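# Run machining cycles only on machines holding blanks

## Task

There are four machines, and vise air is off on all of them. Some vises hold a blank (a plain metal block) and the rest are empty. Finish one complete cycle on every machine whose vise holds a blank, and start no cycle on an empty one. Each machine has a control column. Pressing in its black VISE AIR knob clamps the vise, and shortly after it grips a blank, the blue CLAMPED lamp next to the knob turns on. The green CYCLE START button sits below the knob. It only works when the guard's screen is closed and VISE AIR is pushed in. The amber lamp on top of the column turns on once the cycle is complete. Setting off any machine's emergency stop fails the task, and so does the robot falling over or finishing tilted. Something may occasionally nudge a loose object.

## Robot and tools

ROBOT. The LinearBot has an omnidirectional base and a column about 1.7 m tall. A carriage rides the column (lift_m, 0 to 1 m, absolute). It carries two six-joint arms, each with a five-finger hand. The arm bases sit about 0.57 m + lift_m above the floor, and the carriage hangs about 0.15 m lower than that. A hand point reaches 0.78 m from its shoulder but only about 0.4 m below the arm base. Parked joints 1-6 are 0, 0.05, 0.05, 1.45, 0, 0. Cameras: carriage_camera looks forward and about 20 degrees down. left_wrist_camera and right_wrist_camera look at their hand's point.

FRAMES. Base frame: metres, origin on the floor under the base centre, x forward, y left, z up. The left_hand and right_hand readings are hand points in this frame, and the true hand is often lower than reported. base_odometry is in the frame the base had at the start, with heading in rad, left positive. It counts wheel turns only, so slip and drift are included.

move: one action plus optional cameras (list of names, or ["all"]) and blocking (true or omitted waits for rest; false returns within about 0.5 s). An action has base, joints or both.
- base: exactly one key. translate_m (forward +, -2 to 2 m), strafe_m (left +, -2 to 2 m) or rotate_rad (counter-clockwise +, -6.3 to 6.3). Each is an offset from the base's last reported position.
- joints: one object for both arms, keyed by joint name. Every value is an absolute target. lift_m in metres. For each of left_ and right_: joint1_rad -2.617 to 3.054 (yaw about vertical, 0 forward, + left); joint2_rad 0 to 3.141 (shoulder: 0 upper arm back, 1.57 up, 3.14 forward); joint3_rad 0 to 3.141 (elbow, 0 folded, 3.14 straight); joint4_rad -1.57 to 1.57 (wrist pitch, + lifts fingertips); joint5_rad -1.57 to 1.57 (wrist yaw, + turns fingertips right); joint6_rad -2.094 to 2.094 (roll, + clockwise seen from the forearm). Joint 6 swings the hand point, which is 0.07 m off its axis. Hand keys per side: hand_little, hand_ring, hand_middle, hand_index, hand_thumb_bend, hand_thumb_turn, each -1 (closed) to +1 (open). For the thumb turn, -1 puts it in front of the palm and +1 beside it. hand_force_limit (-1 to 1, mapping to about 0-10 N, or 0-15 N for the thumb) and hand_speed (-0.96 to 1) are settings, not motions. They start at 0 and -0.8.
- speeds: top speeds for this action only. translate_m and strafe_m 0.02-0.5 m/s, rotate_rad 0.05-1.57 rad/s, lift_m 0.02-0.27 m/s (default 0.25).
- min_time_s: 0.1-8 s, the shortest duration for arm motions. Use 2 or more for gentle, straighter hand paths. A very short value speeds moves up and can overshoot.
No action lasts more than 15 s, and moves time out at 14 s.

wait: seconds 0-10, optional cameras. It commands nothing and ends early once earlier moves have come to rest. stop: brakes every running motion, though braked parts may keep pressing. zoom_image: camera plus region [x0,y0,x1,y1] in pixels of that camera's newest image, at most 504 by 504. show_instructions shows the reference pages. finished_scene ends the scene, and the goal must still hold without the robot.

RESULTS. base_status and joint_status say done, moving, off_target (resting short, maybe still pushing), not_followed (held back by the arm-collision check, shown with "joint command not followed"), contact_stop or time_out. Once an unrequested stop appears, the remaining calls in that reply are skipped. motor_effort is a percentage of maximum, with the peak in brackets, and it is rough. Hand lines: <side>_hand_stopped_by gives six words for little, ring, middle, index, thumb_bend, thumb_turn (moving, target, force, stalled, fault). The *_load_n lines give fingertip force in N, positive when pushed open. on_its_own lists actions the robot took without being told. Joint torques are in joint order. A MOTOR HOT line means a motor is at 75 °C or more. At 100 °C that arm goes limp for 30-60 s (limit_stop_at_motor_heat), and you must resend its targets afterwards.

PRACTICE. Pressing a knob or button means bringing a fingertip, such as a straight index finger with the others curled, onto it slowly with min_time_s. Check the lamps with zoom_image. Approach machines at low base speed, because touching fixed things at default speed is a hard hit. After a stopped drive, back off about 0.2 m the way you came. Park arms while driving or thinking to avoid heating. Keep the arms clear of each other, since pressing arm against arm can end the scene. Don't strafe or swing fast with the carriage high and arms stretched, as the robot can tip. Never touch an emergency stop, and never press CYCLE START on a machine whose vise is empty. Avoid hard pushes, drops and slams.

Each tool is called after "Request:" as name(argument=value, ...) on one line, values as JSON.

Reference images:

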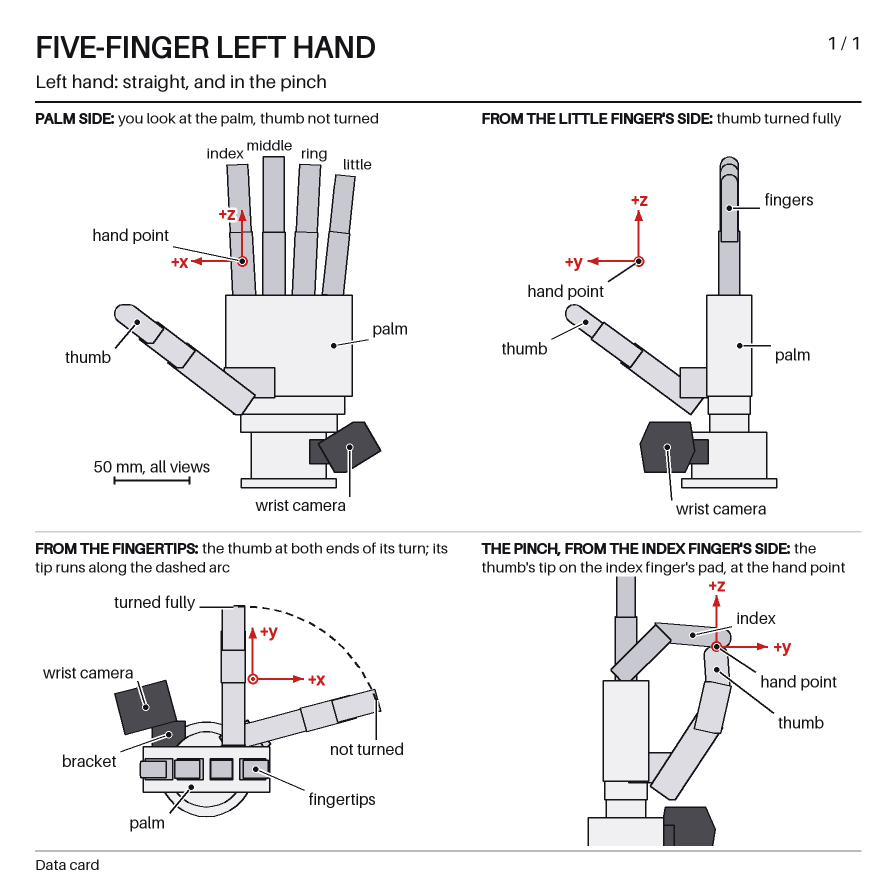

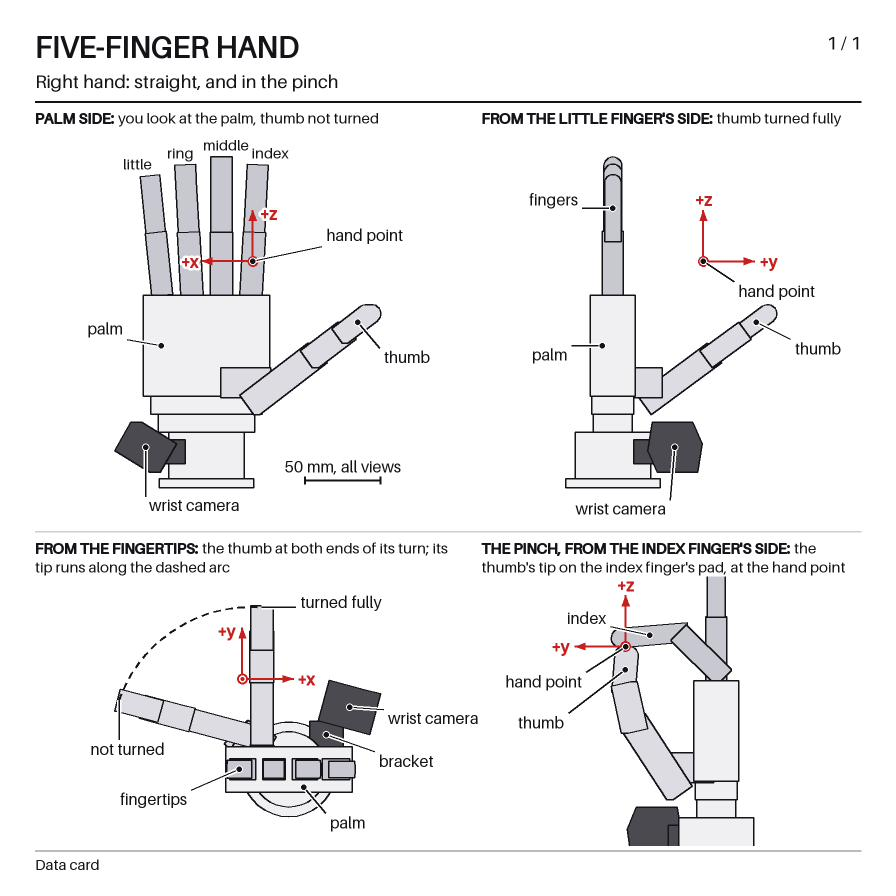

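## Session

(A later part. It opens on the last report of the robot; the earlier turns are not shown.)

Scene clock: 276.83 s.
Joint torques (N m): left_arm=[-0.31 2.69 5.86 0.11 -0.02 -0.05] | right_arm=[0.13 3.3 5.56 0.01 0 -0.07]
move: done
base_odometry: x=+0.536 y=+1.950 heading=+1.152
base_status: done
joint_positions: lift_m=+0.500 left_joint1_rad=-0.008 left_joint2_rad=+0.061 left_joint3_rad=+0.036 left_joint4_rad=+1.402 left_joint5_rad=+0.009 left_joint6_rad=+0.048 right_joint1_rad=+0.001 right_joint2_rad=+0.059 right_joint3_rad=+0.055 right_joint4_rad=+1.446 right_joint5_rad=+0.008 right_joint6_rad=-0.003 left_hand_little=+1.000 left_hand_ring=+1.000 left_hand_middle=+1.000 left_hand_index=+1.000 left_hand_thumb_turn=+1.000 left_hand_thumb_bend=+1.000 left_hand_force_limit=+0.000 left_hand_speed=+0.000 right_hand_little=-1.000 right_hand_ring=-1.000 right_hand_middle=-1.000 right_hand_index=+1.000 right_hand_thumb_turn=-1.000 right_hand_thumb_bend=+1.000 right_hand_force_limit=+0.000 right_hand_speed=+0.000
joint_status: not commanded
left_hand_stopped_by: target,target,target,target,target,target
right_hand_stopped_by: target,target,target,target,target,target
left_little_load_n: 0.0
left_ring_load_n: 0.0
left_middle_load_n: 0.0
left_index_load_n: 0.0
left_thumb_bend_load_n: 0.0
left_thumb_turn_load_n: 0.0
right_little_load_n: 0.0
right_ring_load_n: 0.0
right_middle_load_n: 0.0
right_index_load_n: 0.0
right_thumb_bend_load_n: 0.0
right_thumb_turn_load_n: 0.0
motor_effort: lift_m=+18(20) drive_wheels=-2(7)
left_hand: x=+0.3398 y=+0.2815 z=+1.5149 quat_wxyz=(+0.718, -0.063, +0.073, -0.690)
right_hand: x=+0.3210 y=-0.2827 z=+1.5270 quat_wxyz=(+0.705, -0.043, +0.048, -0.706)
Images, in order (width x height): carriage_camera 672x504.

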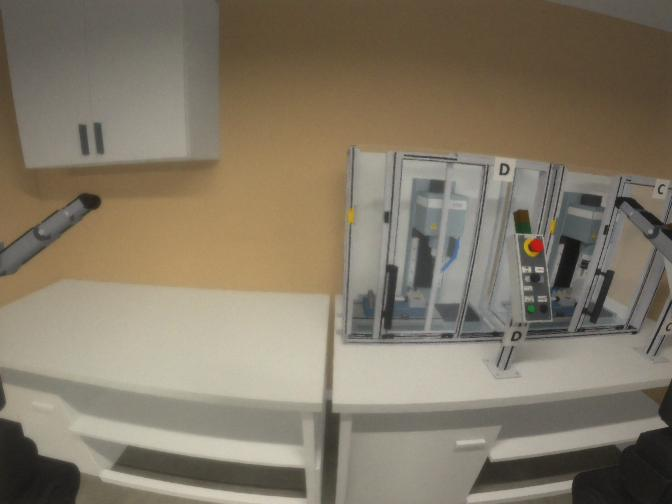

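Request:
move(base={"strafe_m": -0.4}, speeds={"strafe_m": 0.3}, joints={"lift_m": 0.4}, cameras=["carriage_camera"])

Request:
zoom_image(camera="carriage_camera", region=[180, 240, 300, 360])

Request:
zoom_image(camera="carriage_camera", region=[420, 200, 560, 340])

Scene clock: 280.90 s.
Joint torques (N m): left_arm=[-0.32 2.63 5.87 0.11 -0.03 -0.05] | right_arm=[0.17 3.33 5.65 0.01 0.01 -0.06]
move: done
base_odometry: x=+0.902 y=+1.787 heading=+1.152
base_status: done
joint_positions: lift_m=+0.400 left_joint1_rad=-0.008 left_joint2_rad=+0.061 left_joint3_rad=+0.036 left_joint4_rad=+1.402 left_joint5_rad=+0.008 left_joint6_rad=+0.048 right_joint1_rad=+0.000 right_joint2_rad=+0.058 right_joint3_rad=+0.055 right_joint4_rad=+1.446 right_joint5_rad=+0.007 right_joint6_rad=-0.003 left_hand_little=+1.000 left_hand_ring=+1.000 left_hand_middle=+1.000 left_hand_index=+1.000 left_hand_thumb_turn=+1.000 left_hand_thumb_bend=+1.000 left_hand_force_limit=+0.000 left_hand_speed=+0.000 right_hand_little=-1.000 right_hand_ring=-1.000 right_hand_middle=-1.000 right_hand_index=+1.000 right_hand_thumb_turn=-1.000 right_hand_thumb_bend=+1.000 right_hand_force_limit=+0.000 right_hand_speed=+0.000
joint_status: all done
left_hand_stopped_by: target,target,target,target,target,target
right_hand_stopped_by: target,target,target,target,target,target
left_little_load_n: 0.0
left_ring_load_n: 0.0
left_middle_load_n: 0.0
left_index_load_n: 0.0
left_thumb_bend_load_n: 0.0
left_thumb_turn_load_n: 0.0
right_little_load_n: 0.0
right_ring_load_n: 0.0
right_middle_load_n: 0.0
right_index_load_n: 0.0
right_thumb_bend_load_n: 0.0
right_thumb_turn_load_n: 0.0
motor_effort: lift_m=+17(20) drive_wheels=-2(7)
left_hand: x=+0.3398 y=+0.2815 z=+1.4150 quat_wxyz=(+0.718, -0.063, +0.073, -0.690)
right_hand: x=+0.3208 y=-0.2827 z=+1.4270 quat_wxyz=(+0.705, -0.043, +0.048, -0.707)
Images, in order (width x height): carriage_camera 672x504.

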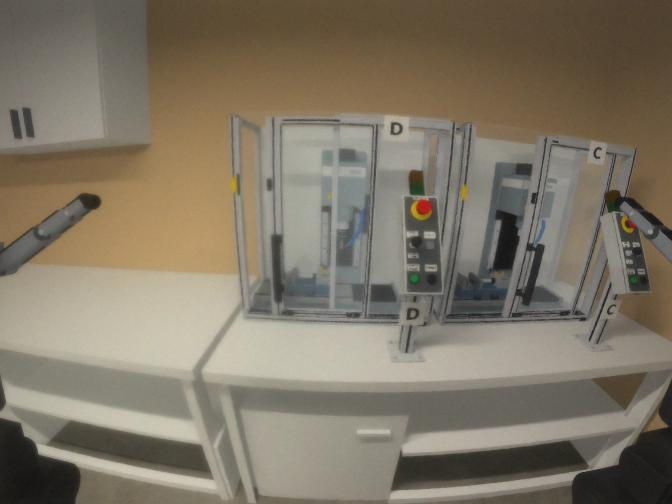

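Scaled by 4.200.

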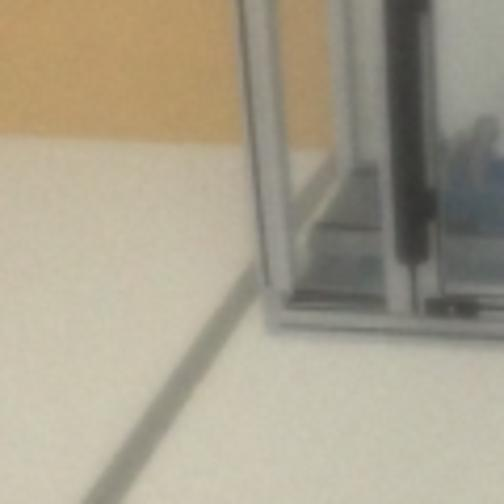

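Scaled by 3.600.

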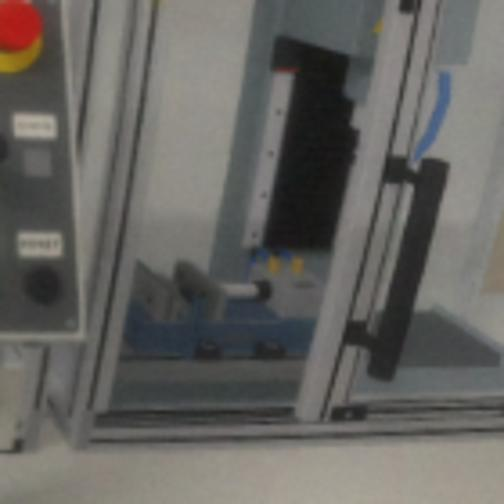

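Request:
zoom_image(camera="carriage_camera", region=[270, 240, 350, 320])

Request:
zoom_image(camera="carriage_camera", region=[450, 260, 520, 310])

Scaled by 6.300.

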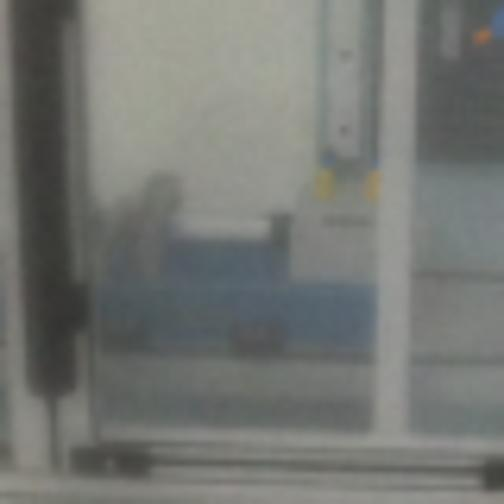

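Scaled by 7.200.

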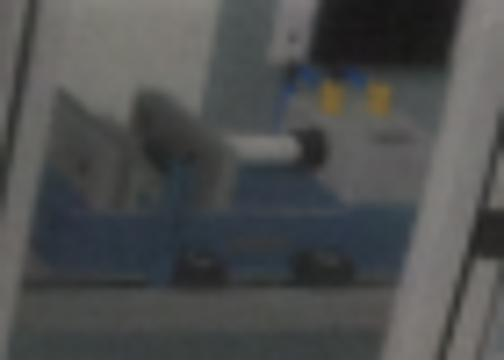

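Request:
move(base={"translate_m": 0.15}, speeds={"translate_m": 0.2}, joints={"lift_m": 0.45}, cameras=["carriage_camera"])

Request:
zoom_image(camera="carriage_camera", region=[220, 270, 340, 390])

Request:
zoom_image(camera="carriage_camera", region=[440, 250, 580, 390])

Scene clock: 284.93 s.
Joint torques (N m): left_arm=[-0.32 2.63 5.93 0.11 -0.02 -0.04] | right_arm=[0.17 3.43 5.67 0.02 0 -0.06]
move: done
base_odometry: x=+0.963 y=+1.924 heading=+1.151
base_status: done
joint_positions: lift_m=+0.450 left_joint1_rad=-0.008 left_joint2_rad=+0.061 left_joint3_rad=+0.036 left_joint4_rad=+1.403 left_joint5_rad=+0.008 left_joint6_rad=+0.048 right_joint1_rad=+0.000 right_joint2_rad=+0.058 right_joint3_rad=+0.054 right_joint4_rad=+1.445 right_joint5_rad=+0.007 right_joint6_rad=-0.003 left_hand_little=+1.000 left_hand_ring=+1.000 left_hand_middle=+1.000 left_hand_index=+1.000 left_hand_thumb_turn=+1.000 left_hand_thumb_bend=+1.000 left_hand_force_limit=+0.000 left_hand_speed=+0.000 right_hand_little=-1.000 right_hand_ring=-1.000 right_hand_middle=-1.000 right_hand_index=+1.000 right_hand_thumb_turn=-1.000 right_hand_thumb_bend=+1.000 right_hand_force_limit=+0.000 right_hand_speed=+0.000
joint_status: all done
left_hand_stopped_by: target,target,target,target,target,target
right_hand_stopped_by: target,target,target,target,target,target
left_little_load_n: 0.0
left_ring_load_n: 0.0
left_middle_load_n: 0.0
left_index_load_n: 0.0
left_thumb_bend_load_n: 0.0
left_thumb_turn_load_n: 0.0
right_little_load_n: 0.0
right_ring_load_n: -0.5
right_middle_load_n: 0.0
right_index_load_n: 0.0
right_thumb_bend_load_n: 0.0
right_thumb_turn_load_n: 0.0
motor_effort: lift_m=+19(25) drive_wheels=-2(7)
left_hand: x=+0.3397 y=+0.2815 z=+1.4650 quat_wxyz=(+0.718, -0.063, +0.073, -0.690)
right_hand: x=+0.3213 y=-0.2827 z=+1.4766 quat_wxyz=(+0.704, -0.043, +0.048, -0.707)
Images, in order (width x height): carriage_camera 672x504.

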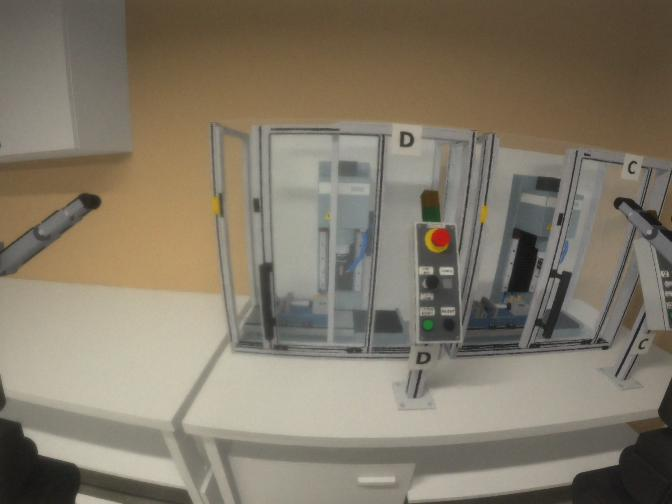

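Scaled by 4.200.

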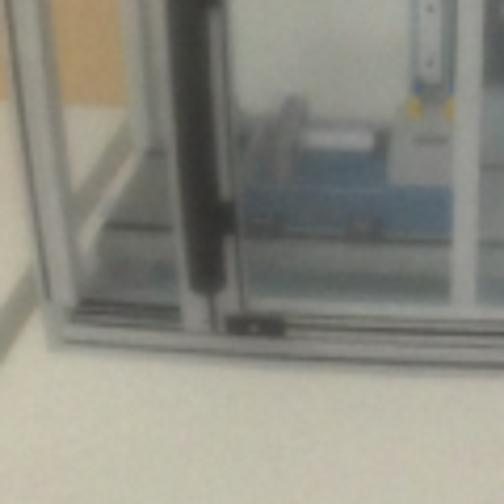

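Scaled by 3.600.

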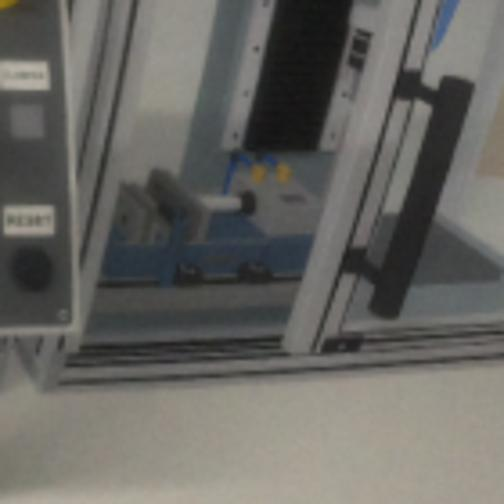

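Request:
move(joints={"lift_m": 0.2, "left_joint1_rad": 0, "left_joint2_rad": 1.2, "left_joint3_rad": 1.0, "left_joint4_rad": 0.2, "left_joint5_rad": 0, "left_joint6_rad": -1.57}, min_time_s=3, cameras=["left_wrist_camera", "carriage_camera"])

Scene clock: 291.30 s.
Joint torques (N m): left_arm=[0.29 -3.15 11.21 1.82 -0.07 -0.17] | right_arm=[0.16 3.38 5.75 0.02 0 -0.07]
move: done
base_odometry: x=+0.963 y=+1.924 heading=+1.151
base_status: not commanded
joint_positions: lift_m=+0.200 left_joint1_rad=-0.008 left_joint2_rad=+1.188 left_joint3_rad=+0.964 left_joint4_rad=+0.226 left_joint5_rad=+0.008 left_joint6_rad=-1.558 right_joint1_rad=+0.000 right_joint2_rad=+0.058 right_joint3_rad=+0.054 right_joint4_rad=+1.446 right_joint5_rad=+0.007 right_joint6_rad=-0.003 left_hand_little=+1.000 left_hand_ring=+1.000 left_hand_middle=+1.000 left_hand_index=+1.000 left_hand_thumb_turn=+1.000 left_hand_thumb_bend=+1.000 left_hand_force_limit=+0.000 left_hand_speed=+0.000 right_hand_little=-1.000 right_hand_ring=-1.000 right_hand_middle=-1.000 right_hand_index=+1.000 right_hand_thumb_turn=-1.000 right_hand_thumb_bend=+1.000 right_hand_force_limit=+0.000 right_hand_speed=+0.000
joint_status: all done
left_hand_stopped_by: target,target,target,target,target,target
right_hand_stopped_by: target,target,target,target,target,target
left_little_load_n: 0.0
left_ring_load_n: 0.0
left_middle_load_n: 0.0
left_index_load_n: 0.0
left_thumb_bend_load_n: 0.0
left_thumb_turn_load_n: 0.0
right_little_load_n: 0.0
right_ring_load_n: 0.0
right_middle_load_n: 0.0
right_index_load_n: 0.0
right_thumb_bend_load_n: 0.0
right_thumb_turn_load_n: 0.0
motor_effort: lift_m=+18(20) drive_wheels=+1(3)
left_hand: x=+0.6660 y=+0.2463 z=+1.1730 quat_wxyz=(-0.001, -0.707, +0.010, -0.707)
right_hand: x=+0.3214 y=-0.2827 z=+1.2265 quat_wxyz=(+0.704, -0.043, +0.048, -0.707)
pictures: carriage_camera, left_wrist_camera
Images, in order (width x height): carriage_camera 672x504, left_wrist_camera 672x504.

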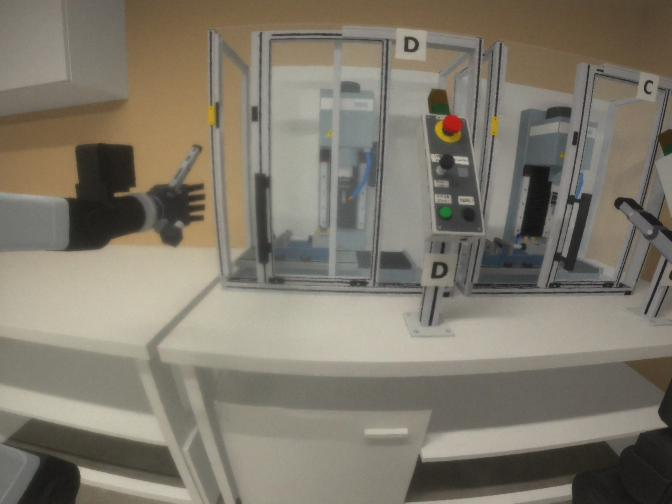

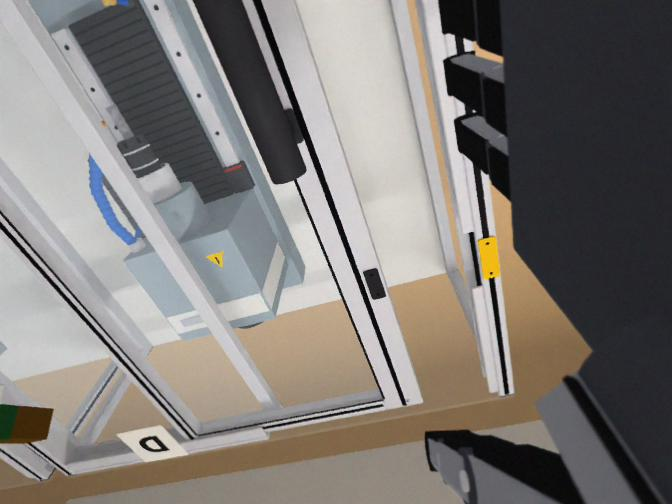

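Request:
move(joints={"lift_m": 0.2, "left_joint4_rad": -0.45}, min_time_s=1.5, cameras=["left_wrist_camera"])

Scene clock: 293.70 s.
Joint torques (N m): left_arm=[0.29 -2.91 10.89 1.54 -0.05 -0.17] | right_arm=[0.18 3.34 5.75 0.03 0.01 -0.07]
move: done
base_odometry: x=+0.963 y=+1.924 heading=+1.151
base_status: not commanded
joint_positions: lift_m=+0.200 left_joint1_rad=-0.008 left_joint2_rad=+1.188 left_joint3_rad=+0.964 left_joint4_rad=-0.425 left_joint5_rad=+0.008 left_joint6_rad=-1.559 right_joint1_rad=+0.000 right_joint2_rad=+0.058 right_joint3_rad=+0.054 right_joint4_rad=+1.446 right_joint5_rad=+0.007 right_joint6_rad=-0.003 left_hand_little=+1.000 left_hand_ring=+1.000 left_hand_middle=+1.000 left_hand_index=+1.000 left_hand_thumb_turn=+1.000 left_hand_thumb_bend=+1.000 left_hand_force_limit=+0.000 left_hand_speed=+0.000 right_hand_little=-1.000 right_hand_ring=-1.000 right_hand_middle=-1.000 right_hand_index=+1.000 right_hand_thumb_turn=-1.000 right_hand_thumb_bend=+1.000 right_hand_force_limit=+0.000 right_hand_speed=+0.000
joint_status: all done
left_hand_stopped_by: target,target,target,target,target,target
right_hand_stopped_by: target,target,target,target,target,target
left_little_load_n: 0.0
left_ring_load_n: 0.0
left_middle_load_n: 0.0
left_index_load_n: 0.0
left_thumb_bend_load_n: 0.0
left_thumb_turn_load_n: 0.0
right_little_load_n: 0.0
right_ring_load_n: 0.0
right_middle_load_n: -0.5
right_index_load_n: 0.0
right_thumb_bend_load_n: 0.0
right_thumb_turn_load_n: 0.0
motor_effort: lift_m=+17(19) drive_wheels=+1(2)
left_hand: x=+0.6297 y=+0.2467 z=+1.0047 quat_wxyz=(-0.003, -0.896, +0.010, -0.444)
right_hand: x=+0.3214 y=-0.2827 z=+1.2265 quat_wxyz=(+0.704, -0.043, +0.048, -0.707)
Images, in order (width x height): left_wrist_camera 672x504.

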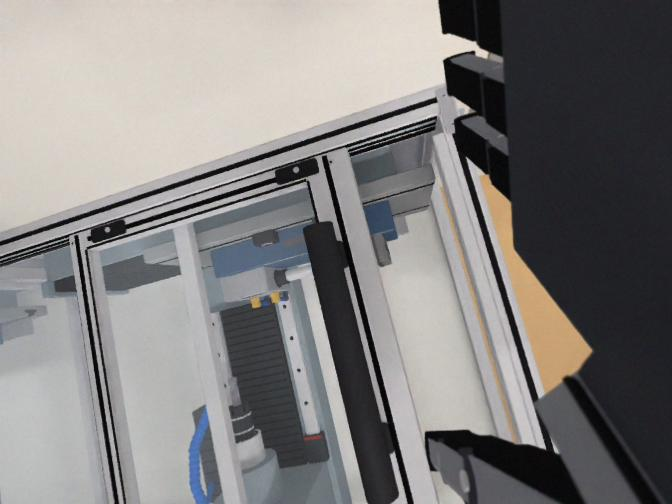

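Request:
move(base={"strafe_m": 0.15}, speeds={"strafe_m": 0.15}, cameras=["left_wrist_camera"])

Request:
zoom_image(camera="left_wrist_camera", region=[160, 120, 460, 360])

Scene clock: 297.40 s.
Joint torques (N m): left_arm=[0.16 -2.95 10.88 1.57 -0.04 -0.17] | right_arm=[0.17 3.32 5.74 0.02 0.01 -0.07]
move: done
base_odometry: x=+0.826 y=+1.985 heading=+1.151
base_status: done
joint_positions: lift_m=+0.200 left_joint1_rad=-0.006 left_joint2_rad=+1.189 left_joint3_rad=+0.964 left_joint4_rad=-0.430 left_joint5_rad=+0.008 left_joint6_rad=-1.559 right_joint1_rad=+0.000 right_joint2_rad=+0.058 right_joint3_rad=+0.054 right_joint4_rad=+1.446 right_joint5_rad=+0.007 right_joint6_rad=-0.003 left_hand_little=+1.000 left_hand_ring=+1.000 left_hand_middle=+1.000 left_hand_index=+1.000 left_hand_thumb_turn=+1.000 left_hand_thumb_bend=+1.000 left_hand_force_limit=+0.000 left_hand_speed=+0.000 right_hand_little=-1.000 right_hand_ring=-1.000 right_hand_middle=-1.000 right_hand_index=+1.000 right_hand_thumb_turn=-1.000 right_hand_thumb_bend=+1.000 right_hand_force_limit=+0.000 right_hand_speed=+0.000
joint_status: not commanded
left_hand_stopped_by: target,target,target,target,target,target
right_hand_stopped_by: target,target,target,target,target,target
left_little_load_n: 0.0
left_ring_load_n: 0.0
left_middle_load_n: 0.0
left_index_load_n: 0.0
left_thumb_bend_load_n: 0.0
left_thumb_turn_load_n: 0.0
right_little_load_n: -0.5
right_ring_load_n: 0.0
right_middle_load_n: 0.0
right_index_load_n: 0.0
right_thumb_bend_load_n: 0.0
right_thumb_turn_load_n: 0.0
motor_effort: lift_m=+18(19) drive_wheels=-2(7)
left_hand: x=+0.6293 y=+0.2476 z=+1.0035 quat_wxyz=(-0.002, -0.897, +0.009, -0.442)
right_hand: x=+0.3214 y=-0.2826 z=+1.2265 quat_wxyz=(+0.705, -0.043, +0.048, -0.707)
Images, in order (width x height): left_wrist_camera 672x504.

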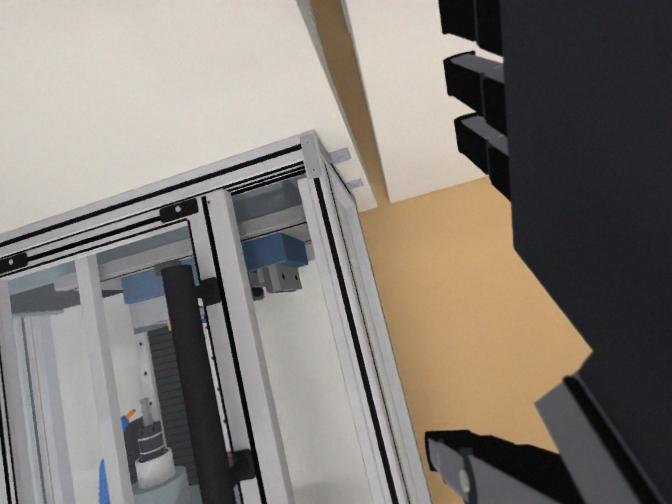

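Scaled by 1.680.

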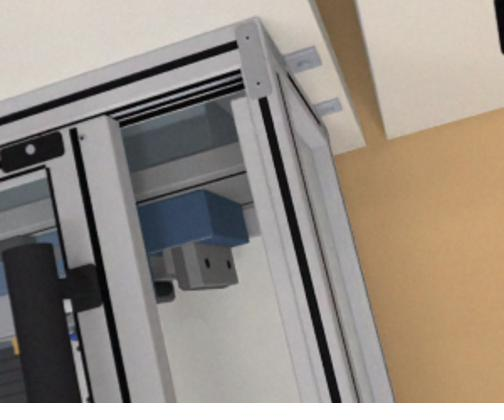

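Request:
move(base={"strafe_m": -0.33}, speeds={"strafe_m": 0.2}, cameras=["left_wrist_camera", "carriage_camera"])

Request:
zoom_image(camera="left_wrist_camera", region=[300, 120, 500, 320])

Scene clock: 302.53 s.
Joint torques (N m): left_arm=[0.06 -2.91 10.86 1.58 -0.03 -0.17] | right_arm=[0.17 3.36 5.72 0.02 0.01 -0.06]
move: done
base_odometry: x=+1.128 y=+1.851 heading=+1.151
base_status: done
joint_positions: lift_m=+0.200 left_joint1_rad=-0.005 left_joint2_rad=+1.189 left_joint3_rad=+0.964 left_joint4_rad=-0.432 left_joint5_rad=+0.007 left_joint6_rad=-1.559 right_joint1_rad=+0.000 right_joint2_rad=+0.058 right_joint3_rad=+0.054 right_joint4_rad=+1.446 right_joint5_rad=+0.007 right_joint6_rad=-0.003 left_hand_little=+1.000 left_hand_ring=+1.000 left_hand_middle=+1.000 left_hand_index=+1.000 left_hand_thumb_turn=+1.000 left_hand_thumb_bend=+1.000 left_hand_force_limit=+0.000 left_hand_speed=+0.000 right_hand_little=-1.000 right_hand_ring=-1.000 right_hand_middle=-1.000 right_hand_index=+1.000 right_hand_thumb_turn=-1.000 right_hand_thumb_bend=+1.000 right_hand_force_limit=+0.000 right_hand_speed=+0.000
joint_status: not commanded
left_hand_stopped_by: target,target,target,target,target,target
right_hand_stopped_by: target,target,target,target,target,target
left_little_load_n: 0.0
left_ring_load_n: 0.0
left_middle_load_n: 0.0
left_index_load_n: 0.0
left_thumb_bend_load_n: 0.0
left_thumb_turn_load_n: 0.0
right_little_load_n: 0.0
right_ring_load_n: 0.0
right_middle_load_n: 0.0
right_index_load_n: 0.0
right_thumb_bend_load_n: 0.0
right_thumb_turn_load_n: 0.0
motor_effort: lift_m=+19(20) drive_wheels=-1(7)
left_hand: x=+0.6292 y=+0.2481 z=+1.0033 quat_wxyz=(-0.002, -0.897, +0.009, -0.442)
right_hand: x=+0.3213 y=-0.2826 z=+1.2266 quat_wxyz=(+0.705, -0.043, +0.048, -0.707)
pictures: carriage_camera, left_wrist_camera
Images, in order (width x height): carriage_camera 672x504, left_wrist_camera 672x504.

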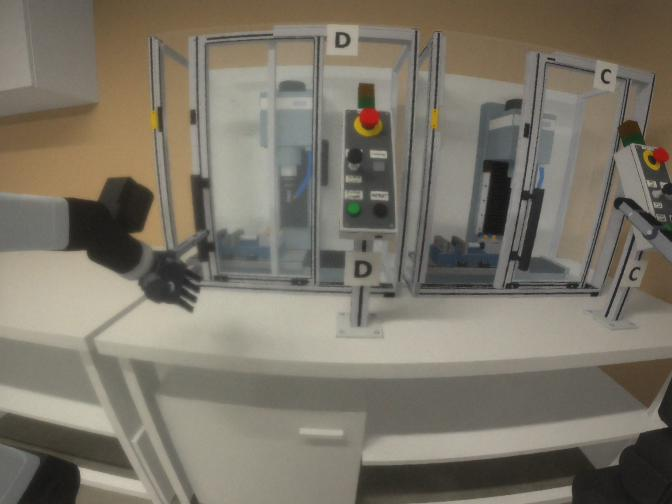

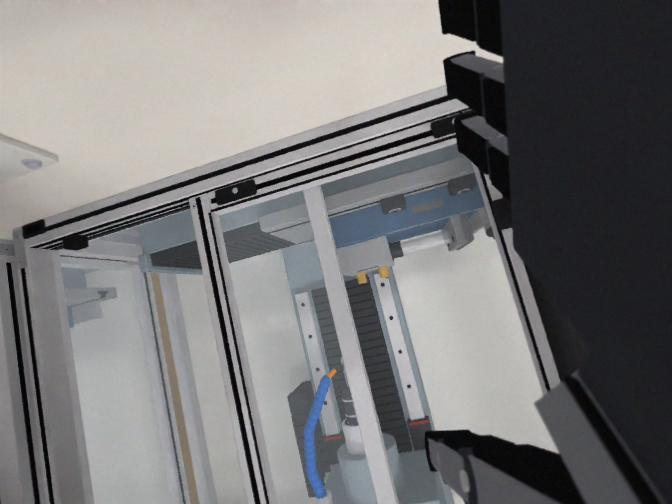

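Scaled by 2.520.

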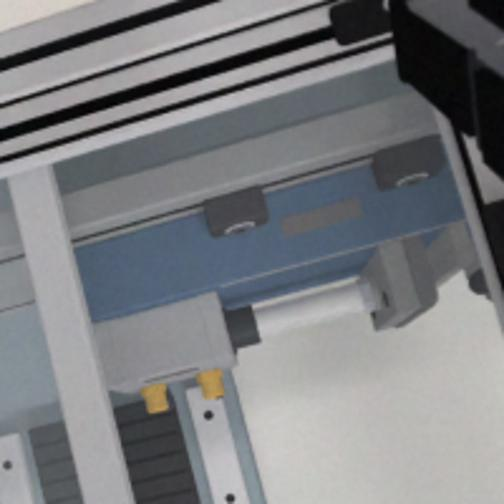

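Request:
move(base={"strafe_m": 0.07}, speeds={"strafe_m": 0.15}, joints={"left_hand_little": -1, "left_hand_ring": -1, "left_hand_middle": -1, "left_hand_index": -1}, cameras=["left_wrist_camera"])

Request:
zoom_image(camera="left_wrist_camera", region=[260, 120, 460, 320])

Scene clock: 304.83 s.
Joint torques (N m): left_arm=[-0.12 -2.92 10.78 1.58 -0.02 -0.17] | right_arm=[0.18 3.36 5.79 0.04 0.01 -0.06]
Motor temperatures (°C): left_arm=[21 27 34 28 22 26] | right_arm=[21 25 30 33 21 24]
move: done
base_odometry: x=+1.064 y=+1.879 heading=+1.151
base_status: done
joint_positions: lift_m=+0.200 left_joint1_rad=-0.003 left_joint2_rad=+1.189 left_joint3_rad=+0.964 left_joint4_rad=-0.433 left_joint5_rad=+0.005 left_joint6_rad=-1.560 right_joint1_rad=-0.001 right_joint2_rad=+0.058 right_joint3_rad=+0.054 right_joint4_rad=+1.446 right_joint5_rad=+0.006 right_joint6_rad=-0.003 left_hand_little=-1.000 left_hand_ring=-1.000 left_hand_middle=-1.000 left_hand_index=-1.000 left_hand_thumb_turn=+1.000 left_hand_thumb_bend=+1.000 left_hand_force_limit=+0.000 left_hand_speed=+0.000 right_hand_little=-1.000 right_hand_ring=-1.000 right_hand_middle=-1.000 right_hand_index=+1.000 right_hand_thumb_turn=-1.000 right_hand_thumb_bend=+1.000 right_hand_force_limit=+0.000 right_hand_speed=+0.000
joint_status: all done
left_hand_stopped_by: target,target,target,target,target,target
right_hand_stopped_by: target,target,target,target,target,target
left_little_load_n: 0.0
left_ring_load_n: 0.0
left_middle_load_n: 0.0
left_index_load_n: 0.0
left_thumb_bend_load_n: 0.0
left_thumb_turn_load_n: 0.0
right_little_load_n: 0.0
right_ring_load_n: 0.0
right_middle_load_n: 0.0
right_index_load_n: 0.0
right_thumb_bend_load_n: 0.0
right_thumb_turn_load_n: 0.0
motor_effort: lift_m=+18(19) drive_wheels=-2(7)
left_hand: x=+0.6292 y=+0.2493 z=+1.0029 quat_wxyz=(-0.001, -0.898, +0.007, -0.441)
right_hand: x=+0.3212 y=-0.2825 z=+1.2266 quat_wxyz=(+0.704, -0.043, +0.048, -0.707)
Images, in order (width x height): left_wrist_camera 672x504.

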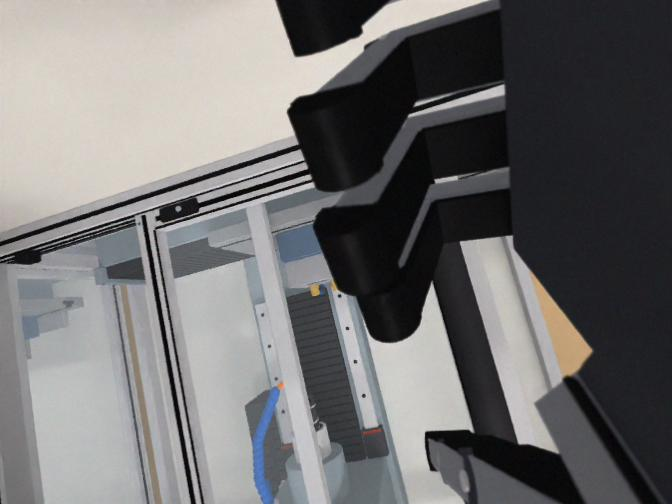

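Scaled by 2.520.

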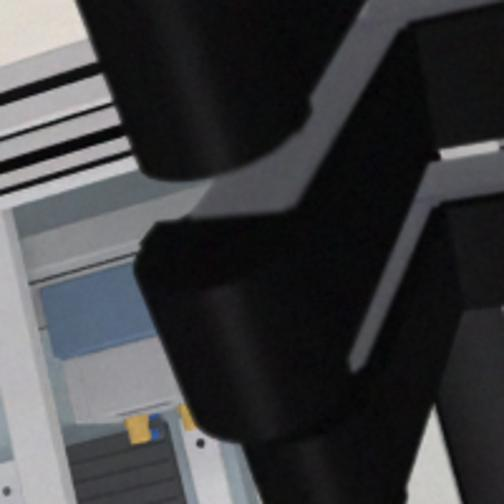

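Request:
move(joints={"left_hand_little": 1, "left_hand_ring": 1, "left_hand_middle": 1, "left_hand_index": 1}, cameras=["left_wrist_camera"])

Request:
zoom_image(camera="left_wrist_camera", region=[260, 120, 460, 320])

Scene clock: 306.63 s.
Joint torques (N m): left_arm=[-0.09 -2.95 10.8 1.6 -0.02 -0.16] | right_arm=[0.21 3.34 5.74 0.01 0.02 -0.07]
move: done
base_odometry: x=+1.064 y=+1.879 heading=+1.151
base_status: not commanded
joint_positions: lift_m=+0.200 left_joint1_rad=-0.003 left_joint2_rad=+1.189 left_joint3_rad=+0.964 left_joint4_rad=-0.433 left_joint5_rad=+0.005 left_joint6_rad=-1.561 right_joint1_rad=-0.001 right_joint2_rad=+0.058 right_joint3_rad=+0.054 right_joint4_rad=+1.446 right_joint5_rad=+0.006 right_joint6_rad=-0.003 left_hand_little=+1.000 left_hand_ring=+1.000 left_hand_middle=+1.000 left_hand_index=+1.000 left_hand_thumb_turn=+1.000 left_hand_thumb_bend=+1.000 left_hand_force_limit=+0.000 left_hand_speed=+0.000 right_hand_little=-1.000 right_hand_ring=-1.000 right_hand_middle=-1.000 right_hand_index=+1.000 right_hand_thumb_turn=-1.000 right_hand_thumb_bend=+1.000 right_hand_force_limit=+0.000 right_hand_speed=+0.000
joint_status: all done
left_hand_stopped_by: target,target,target,target,target,target
right_hand_stopped_by: target,target,target,target,target,target
left_little_load_n: 0.0
left_ring_load_n: 0.0
left_middle_load_n: 0.0
left_index_load_n: 0.0
left_thumb_bend_load_n: 0.0
left_thumb_turn_load_n: 0.0
right_little_load_n: 0.0
right_ring_load_n: 0.0
right_middle_load_n: 0.0
right_index_load_n: 0.0
right_thumb_bend_load_n: 0.0
right_thumb_turn_load_n: 0.0
motor_effort: lift_m=+18(20) drive_wheels=-3(3)
left_hand: x=+0.6293 y=+0.2493 z=+1.0030 quat_wxyz=(-0.001, -0.898, +0.007, -0.441)
right_hand: x=+0.3212 y=-0.2825 z=+1.2266 quat_wxyz=(+0.704, -0.043, +0.048, -0.707)
Images, in order (width x height): left_wrist_camera 672x504.

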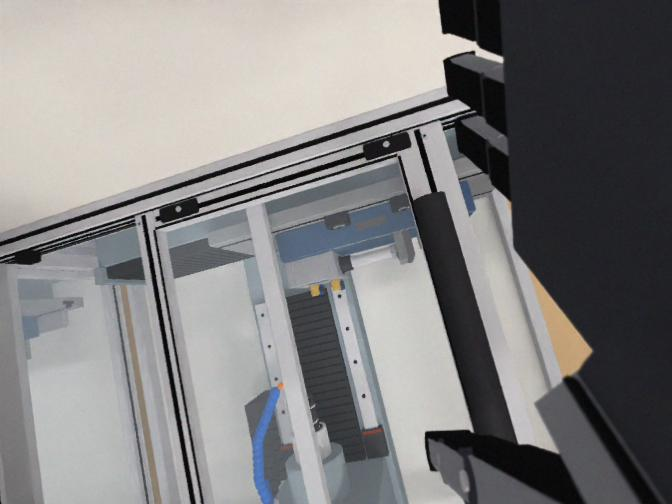

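Scaled by 2.520.

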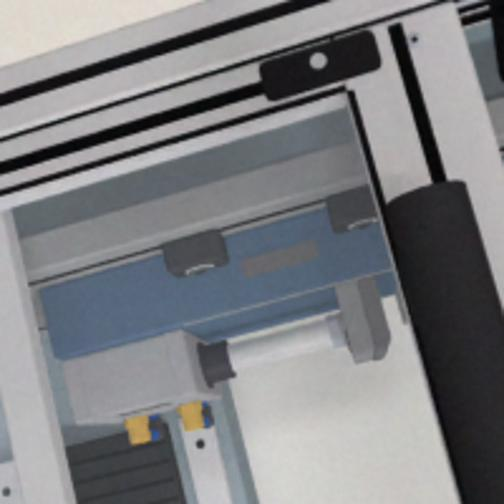

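Request:
move(base={"strafe_m": -0.1}, speeds={"strafe_m": 0.15}, joints={"left_joint1_rad": 0, "left_joint2_rad": 0.05, "left_joint3_rad": 0.05, "left_joint4_rad": 1.45, "left_joint5_rad": 0, "left_joint6_rad": 0, "lift_m": 0.2}, min_time_s=3, cameras=["carriage_camera"])

Request:
zoom_image(camera="carriage_camera", region=[170, 200, 270, 300])

Request:
zoom_image(camera="carriage_camera", region=[390, 200, 500, 300])

Scene clock: 312.93 s.
Joint torques (N m): left_arm=[-0.12 2.11 4.03 0.11 -0.06 0.07] | right_arm=[0.2 3.37 5.74 0 0.02 -0.06]
move: done
base_odometry: x=+1.155 y=+1.839 heading=+1.151
base_status: done
joint_positions: lift_m=+0.200 left_joint1_rad=-0.003 left_joint2_rad=+0.061 left_joint3_rad=+0.070 left_joint4_rad=+1.431 left_joint5_rad=+0.005 left_joint6_rad=-0.012 right_joint1_rad=+0.000 right_joint2_rad=+0.058 right_joint3_rad=+0.054 right_joint4_rad=+1.446 right_joint5_rad=+0.006 right_joint6_rad=-0.003 left_hand_little=+1.000 left_hand_ring=+1.000 left_hand_middle=+1.000 left_hand_index=+1.000 left_hand_thumb_turn=+1.000 left_hand_thumb_bend=+1.000 left_hand_force_limit=+0.000 left_hand_speed=+0.000 right_hand_little=-1.000 right_hand_ring=-1.000 right_hand_middle=-1.000 right_hand_index=+1.000 right_hand_thumb_turn=-1.000 right_hand_thumb_bend=+1.000 right_hand_force_limit=+0.000 right_hand_speed=+0.000
joint_status: all done
left_hand_stopped_by: target,target,target,target,target,target
right_hand_stopped_by: target,target,target,target,target,target
left_little_load_n: -0.5
left_ring_load_n: 0.0
left_middle_load_n: 0.0
left_index_load_n: 0.0
left_thumb_bend_load_n: 0.0
left_thumb_turn_load_n: 0.0
right_little_load_n: 0.0
right_ring_load_n: 0.0
right_middle_load_n: 0.0
right_index_load_n: 0.0
right_thumb_bend_load_n: 0.0
right_thumb_turn_load_n: 0.0
motor_effort: lift_m=+18(20) drive_wheels=-1(6)
left_hand: x=+0.3203 y=+0.2791 z=+1.2301 quat_wxyz=(+0.700, -0.045, +0.048, -0.711)
right_hand: x=+0.3212 y=-0.2825 z=+1.2266 quat_wxyz=(+0.704, -0.043, +0.048, -0.707)
Images, in order (width x height): carriage_camera 672x504.

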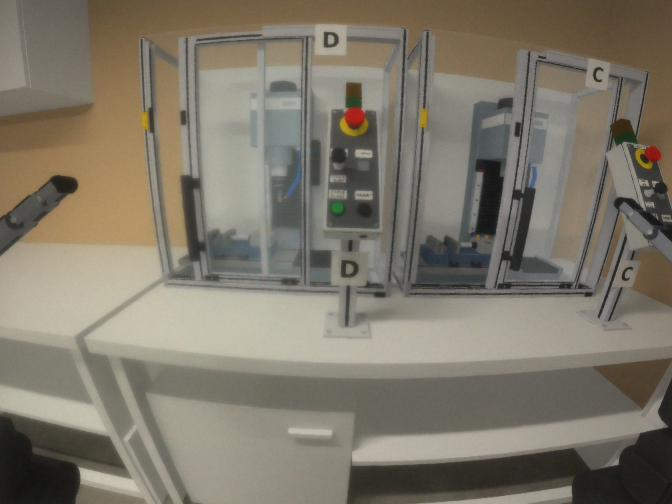

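Scaled by 5.040.

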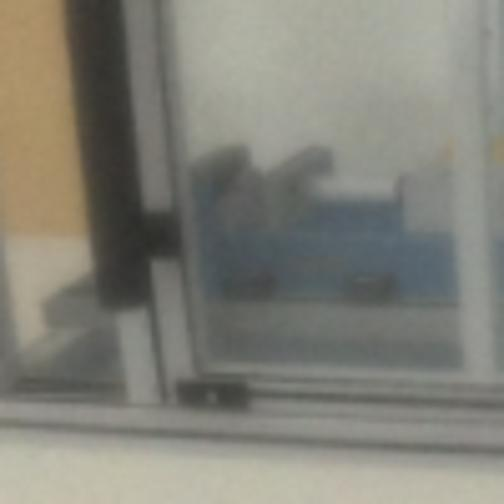

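Scaled by 4.582.

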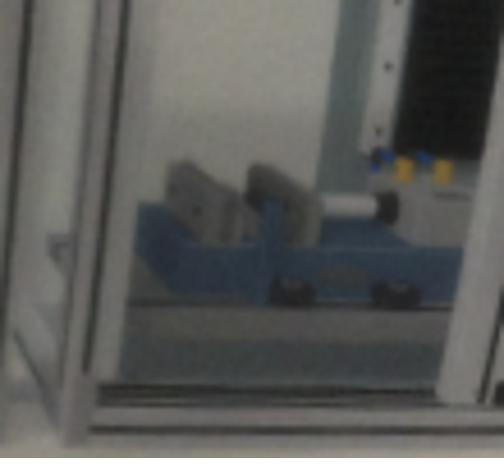

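Request:
move(base={"strafe_m": -0.25}, speeds={"strafe_m": 0.2}, cameras=[])

Request:
move(joints={"lift_m": 0.1, "right_joint2_rad": 1.2, "right_joint3_rad": 1.0, "right_joint4_rad": 0.0, "right_joint6_rad": 1.57, "right_joint5_rad": 0, "right_hand_thumb_turn": 1, "right_hand_little": 1, "right_hand_ring": 1, "right_hand_middle": 1}, min_time_s=3, cameras=["right_wrist_camera"])

Scene clock: 318.53 s.
Joint torques (N m): left_arm=[-0.1 2.15 3.99 0.07 -0.07 0.07] | right_arm=[0.17 3.36 5.79 0.03 0.02 -0.06]
move: done
base_odometry: x=+1.384 y=+1.737 heading=+1.151
base_status: done
joint_positions: lift_m=+0.200 left_joint1_rad=-0.003 left_joint2_rad=+0.061 left_joint3_rad=+0.070 left_joint4_rad=+1.435 left_joint5_rad=+0.004 left_joint6_rad=-0.011 right_joint1_rad=+0.000 right_joint2_rad=+0.058 right_joint3_rad=+0.054 right_joint4_rad=+1.446 right_joint5_rad=+0.006 right_joint6_rad=-0.003 left_hand_little=+1.000 left_hand_ring=+1.000 left_hand_middle=+1.000 left_hand_index=+1.000 left_hand_thumb_turn=+1.000 left_hand_thumb_bend=+1.000 left_hand_force_limit=+0.000 left_hand_speed=+0.000 right_hand_little=-1.000 right_hand_ring=-1.000 right_hand_middle=-1.000 right_hand_index=+1.000 right_hand_thumb_turn=-1.000 right_hand_thumb_bend=+1.000 right_hand_force_limit=+0.000 right_hand_speed=+0.000
joint_status: not commanded
left_hand_stopped_by: target,target,target,target,target,target
right_hand_stopped_by: target,target,target,target,target,target
left_little_load_n: 0.0
left_ring_load_n: 0.0
left_middle_load_n: 0.0
left_index_load_n: 0.0
left_thumb_bend_load_n: 0.0
left_thumb_turn_load_n: 0.0
right_little_load_n: 0.0
right_ring_load_n: 0.0
right_middle_load_n: 0.0
right_index_load_n: 0.0
right_thumb_bend_load_n: 0.0
right_thumb_turn_load_n: 0.0
motor_effort: lift_m=+19(19) drive_wheels=-2(6)
left_hand: x=+0.3193 y=+0.2793 z=+1.2305 quat_wxyz=(+0.701, -0.043, +0.046, -0.710)
right_hand: x=+0.3212 y=-0.2825 z=+1.2266 quat_wxyz=(+0.705, -0.043, +0.048, -0.707)

Scene clock: 321.87 s.
Joint torques (N m): left_arm=[-0.12 2.35 4.49 0.09 -0.06 0.07] | right_arm=[0.18 -3.08 11.14 2.12 0.03 0.01]
move: done
base_odometry: x=+1.384 y=+1.737 heading=+1.151
base_status: not commanded
joint_positions: lift_m=+0.100 left_joint1_rad=-0.003 left_joint2_rad=+0.058 left_joint3_rad=+0.065 left_joint4_rad=+1.436 left_joint5_rad=+0.004 left_joint6_rad=-0.010 right_joint1_rad=+0.000 right_joint2_rad=+1.186 right_joint3_rad=+0.971 right_joint4_rad=+0.017 right_joint5_rad=+0.006 right_joint6_rad=+1.561 left_hand_little=+1.000 left_hand_ring=+1.000 left_hand_middle=+1.000 left_hand_index=+1.000 left_hand_thumb_turn=+1.000 left_hand_thumb_bend=+1.000 left_hand_force_limit=+0.000 left_hand_speed=+0.000 right_hand_little=+1.000 right_hand_ring=+1.000 right_hand_middle=+1.000 right_hand_index=+1.000 right_hand_thumb_turn=+1.000 right_hand_thumb_bend=+1.000 right_hand_force_limit=+0.000 right_hand_speed=+0.000
joint_status: all done
left_hand_stopped_by: target,target,target,target,target,target
right_hand_stopped_by: target,target,target,target,target,target
left_little_load_n: 0.0
left_ring_load_n: 0.0
left_middle_load_n: 0.0
left_index_load_n: 0.0
left_thumb_bend_load_n: 0.0
left_thumb_turn_load_n: 0.0
right_little_load_n: 0.0
right_ring_load_n: 0.0
right_middle_load_n: 0.0
right_index_load_n: 0.0
right_thumb_bend_load_n: 0.0
right_thumb_turn_load_n: 0.0
motor_effort: lift_m=+17(20) drive_wheels=-1(2)
left_hand: x=+0.3198 y=+0.2793 z=+1.1290 quat_wxyz=(+0.701, -0.044, +0.047, -0.710)
right_hand: x=+0.6676 y=-0.2526 z=+1.0218 quat_wxyz=(+0.634, -0.002, +0.773, -0.005)
Images, in order (width x height): right_wrist_camera 672x504.

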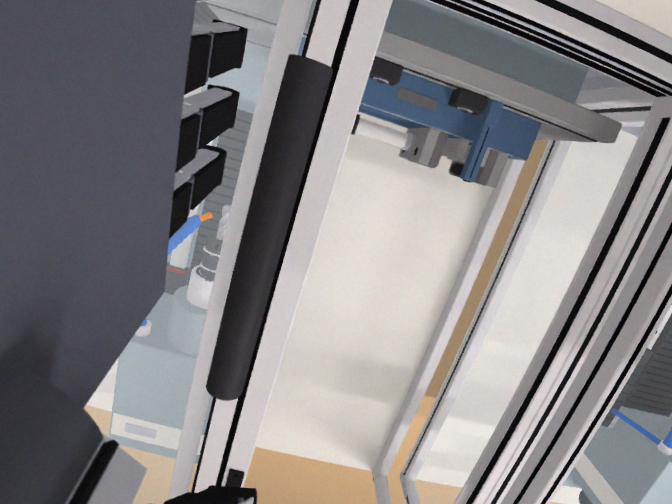

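Request:
zoom_image(camera="right_wrist_camera", region=[340, 40, 580, 220])

Scaled by 2.100.

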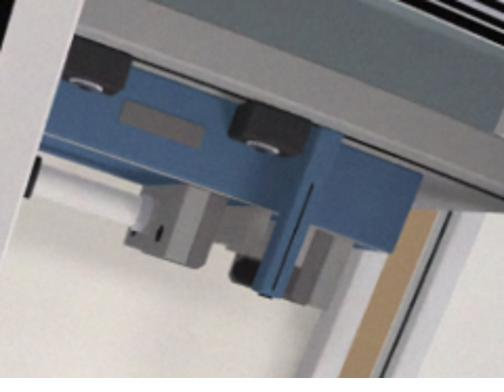

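Request:
move(joints={"lift_m": 0.4, "right_joint4_rad": -0.75}, min_time_s=2, cameras=["right_wrist_camera"])

Scene clock: 328.03 s.
Joint torques (N m): left_arm=[-0.12 2.33 4.51 0.06 -0.06 0.06] | right_arm=[0.17 -2.88 9.35 1.41 0.03 0]
move: done
base_odometry: x=+1.384 y=+1.737 heading=+1.151
base_status: not commanded
joint_positions: lift_m=+0.400 left_joint1_rad=-0.003 left_joint2_rad=+0.057 left_joint3_rad=+0.065 left_joint4_rad=+1.436 left_joint5_rad=+0.004 left_joint6_rad=-0.010 right_joint1_rad=+0.000 right_joint2_rad=+1.190 right_joint3_rad=+0.983 right_joint4_rad=-0.732 right_joint5_rad=+0.006 right_joint6_rad=+1.563 left_hand_little=+1.000 left_hand_ring=+1.000 left_hand_middle=+1.000 left_hand_index=+1.000 left_hand_thumb_turn=+1.000 left_hand_thumb_bend=+1.000 left_hand_force_limit=+0.000 left_hand_speed=+0.000 right_hand_little=+1.000 right_hand_ring=+1.000 right_hand_middle=+1.000 right_hand_index=+1.000 right_hand_thumb_turn=+1.000 right_hand_thumb_bend=+1.000 right_hand_force_limit=+0.000 right_hand_speed=+0.000
joint_status: all done
left_hand_stopped_by: target,target,target,target,target,target
right_hand_stopped_by: target,target,target,target,target,target
left_little_load_n: 0.0
left_ring_load_n: 0.0
left_middle_load_n: 0.0
left_index_load_n: 0.0
left_thumb_bend_load_n: 0.0
left_thumb_turn_load_n: 0.0
right_little_load_n: 0.0
right_ring_load_n: 0.0
right_middle_load_n: 0.0
right_index_load_n: 0.0
right_thumb_bend_load_n: 0.0
right_thumb_turn_load_n: 0.0
motor_effort: lift_m=+19(24) drive_wheels=-1(2)
left_hand: x=+0.3197 y=+0.2794 z=+1.4290 quat_wxyz=(+0.701, -0.044, +0.047, -0.710)
right_hand: x=+0.5824 y=-0.2527 z=+1.1486 quat_wxyz=(+0.311, -0.003, +0.950, -0.004)
Images, in order (width x height): right_wrist_camera 672x504.

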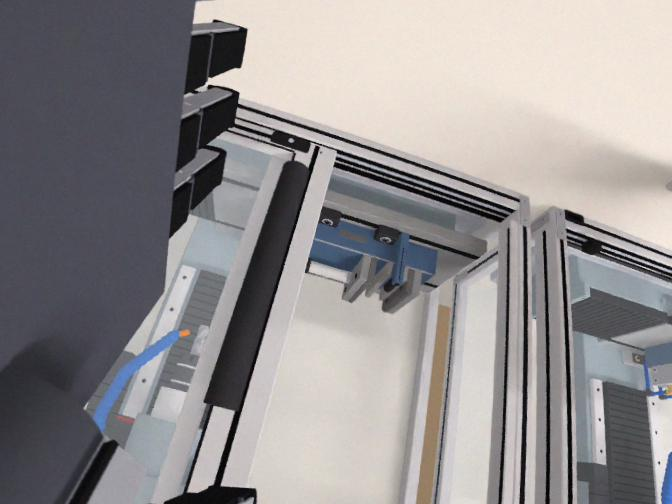

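Request:
zoom_image(camera="right_wrist_camera", region=[300, 190, 460, 330])

Scaled by 3.150.

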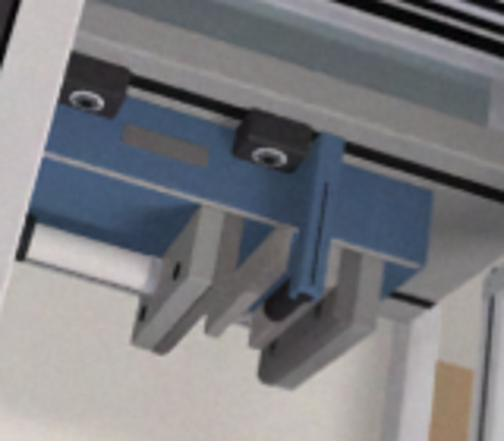

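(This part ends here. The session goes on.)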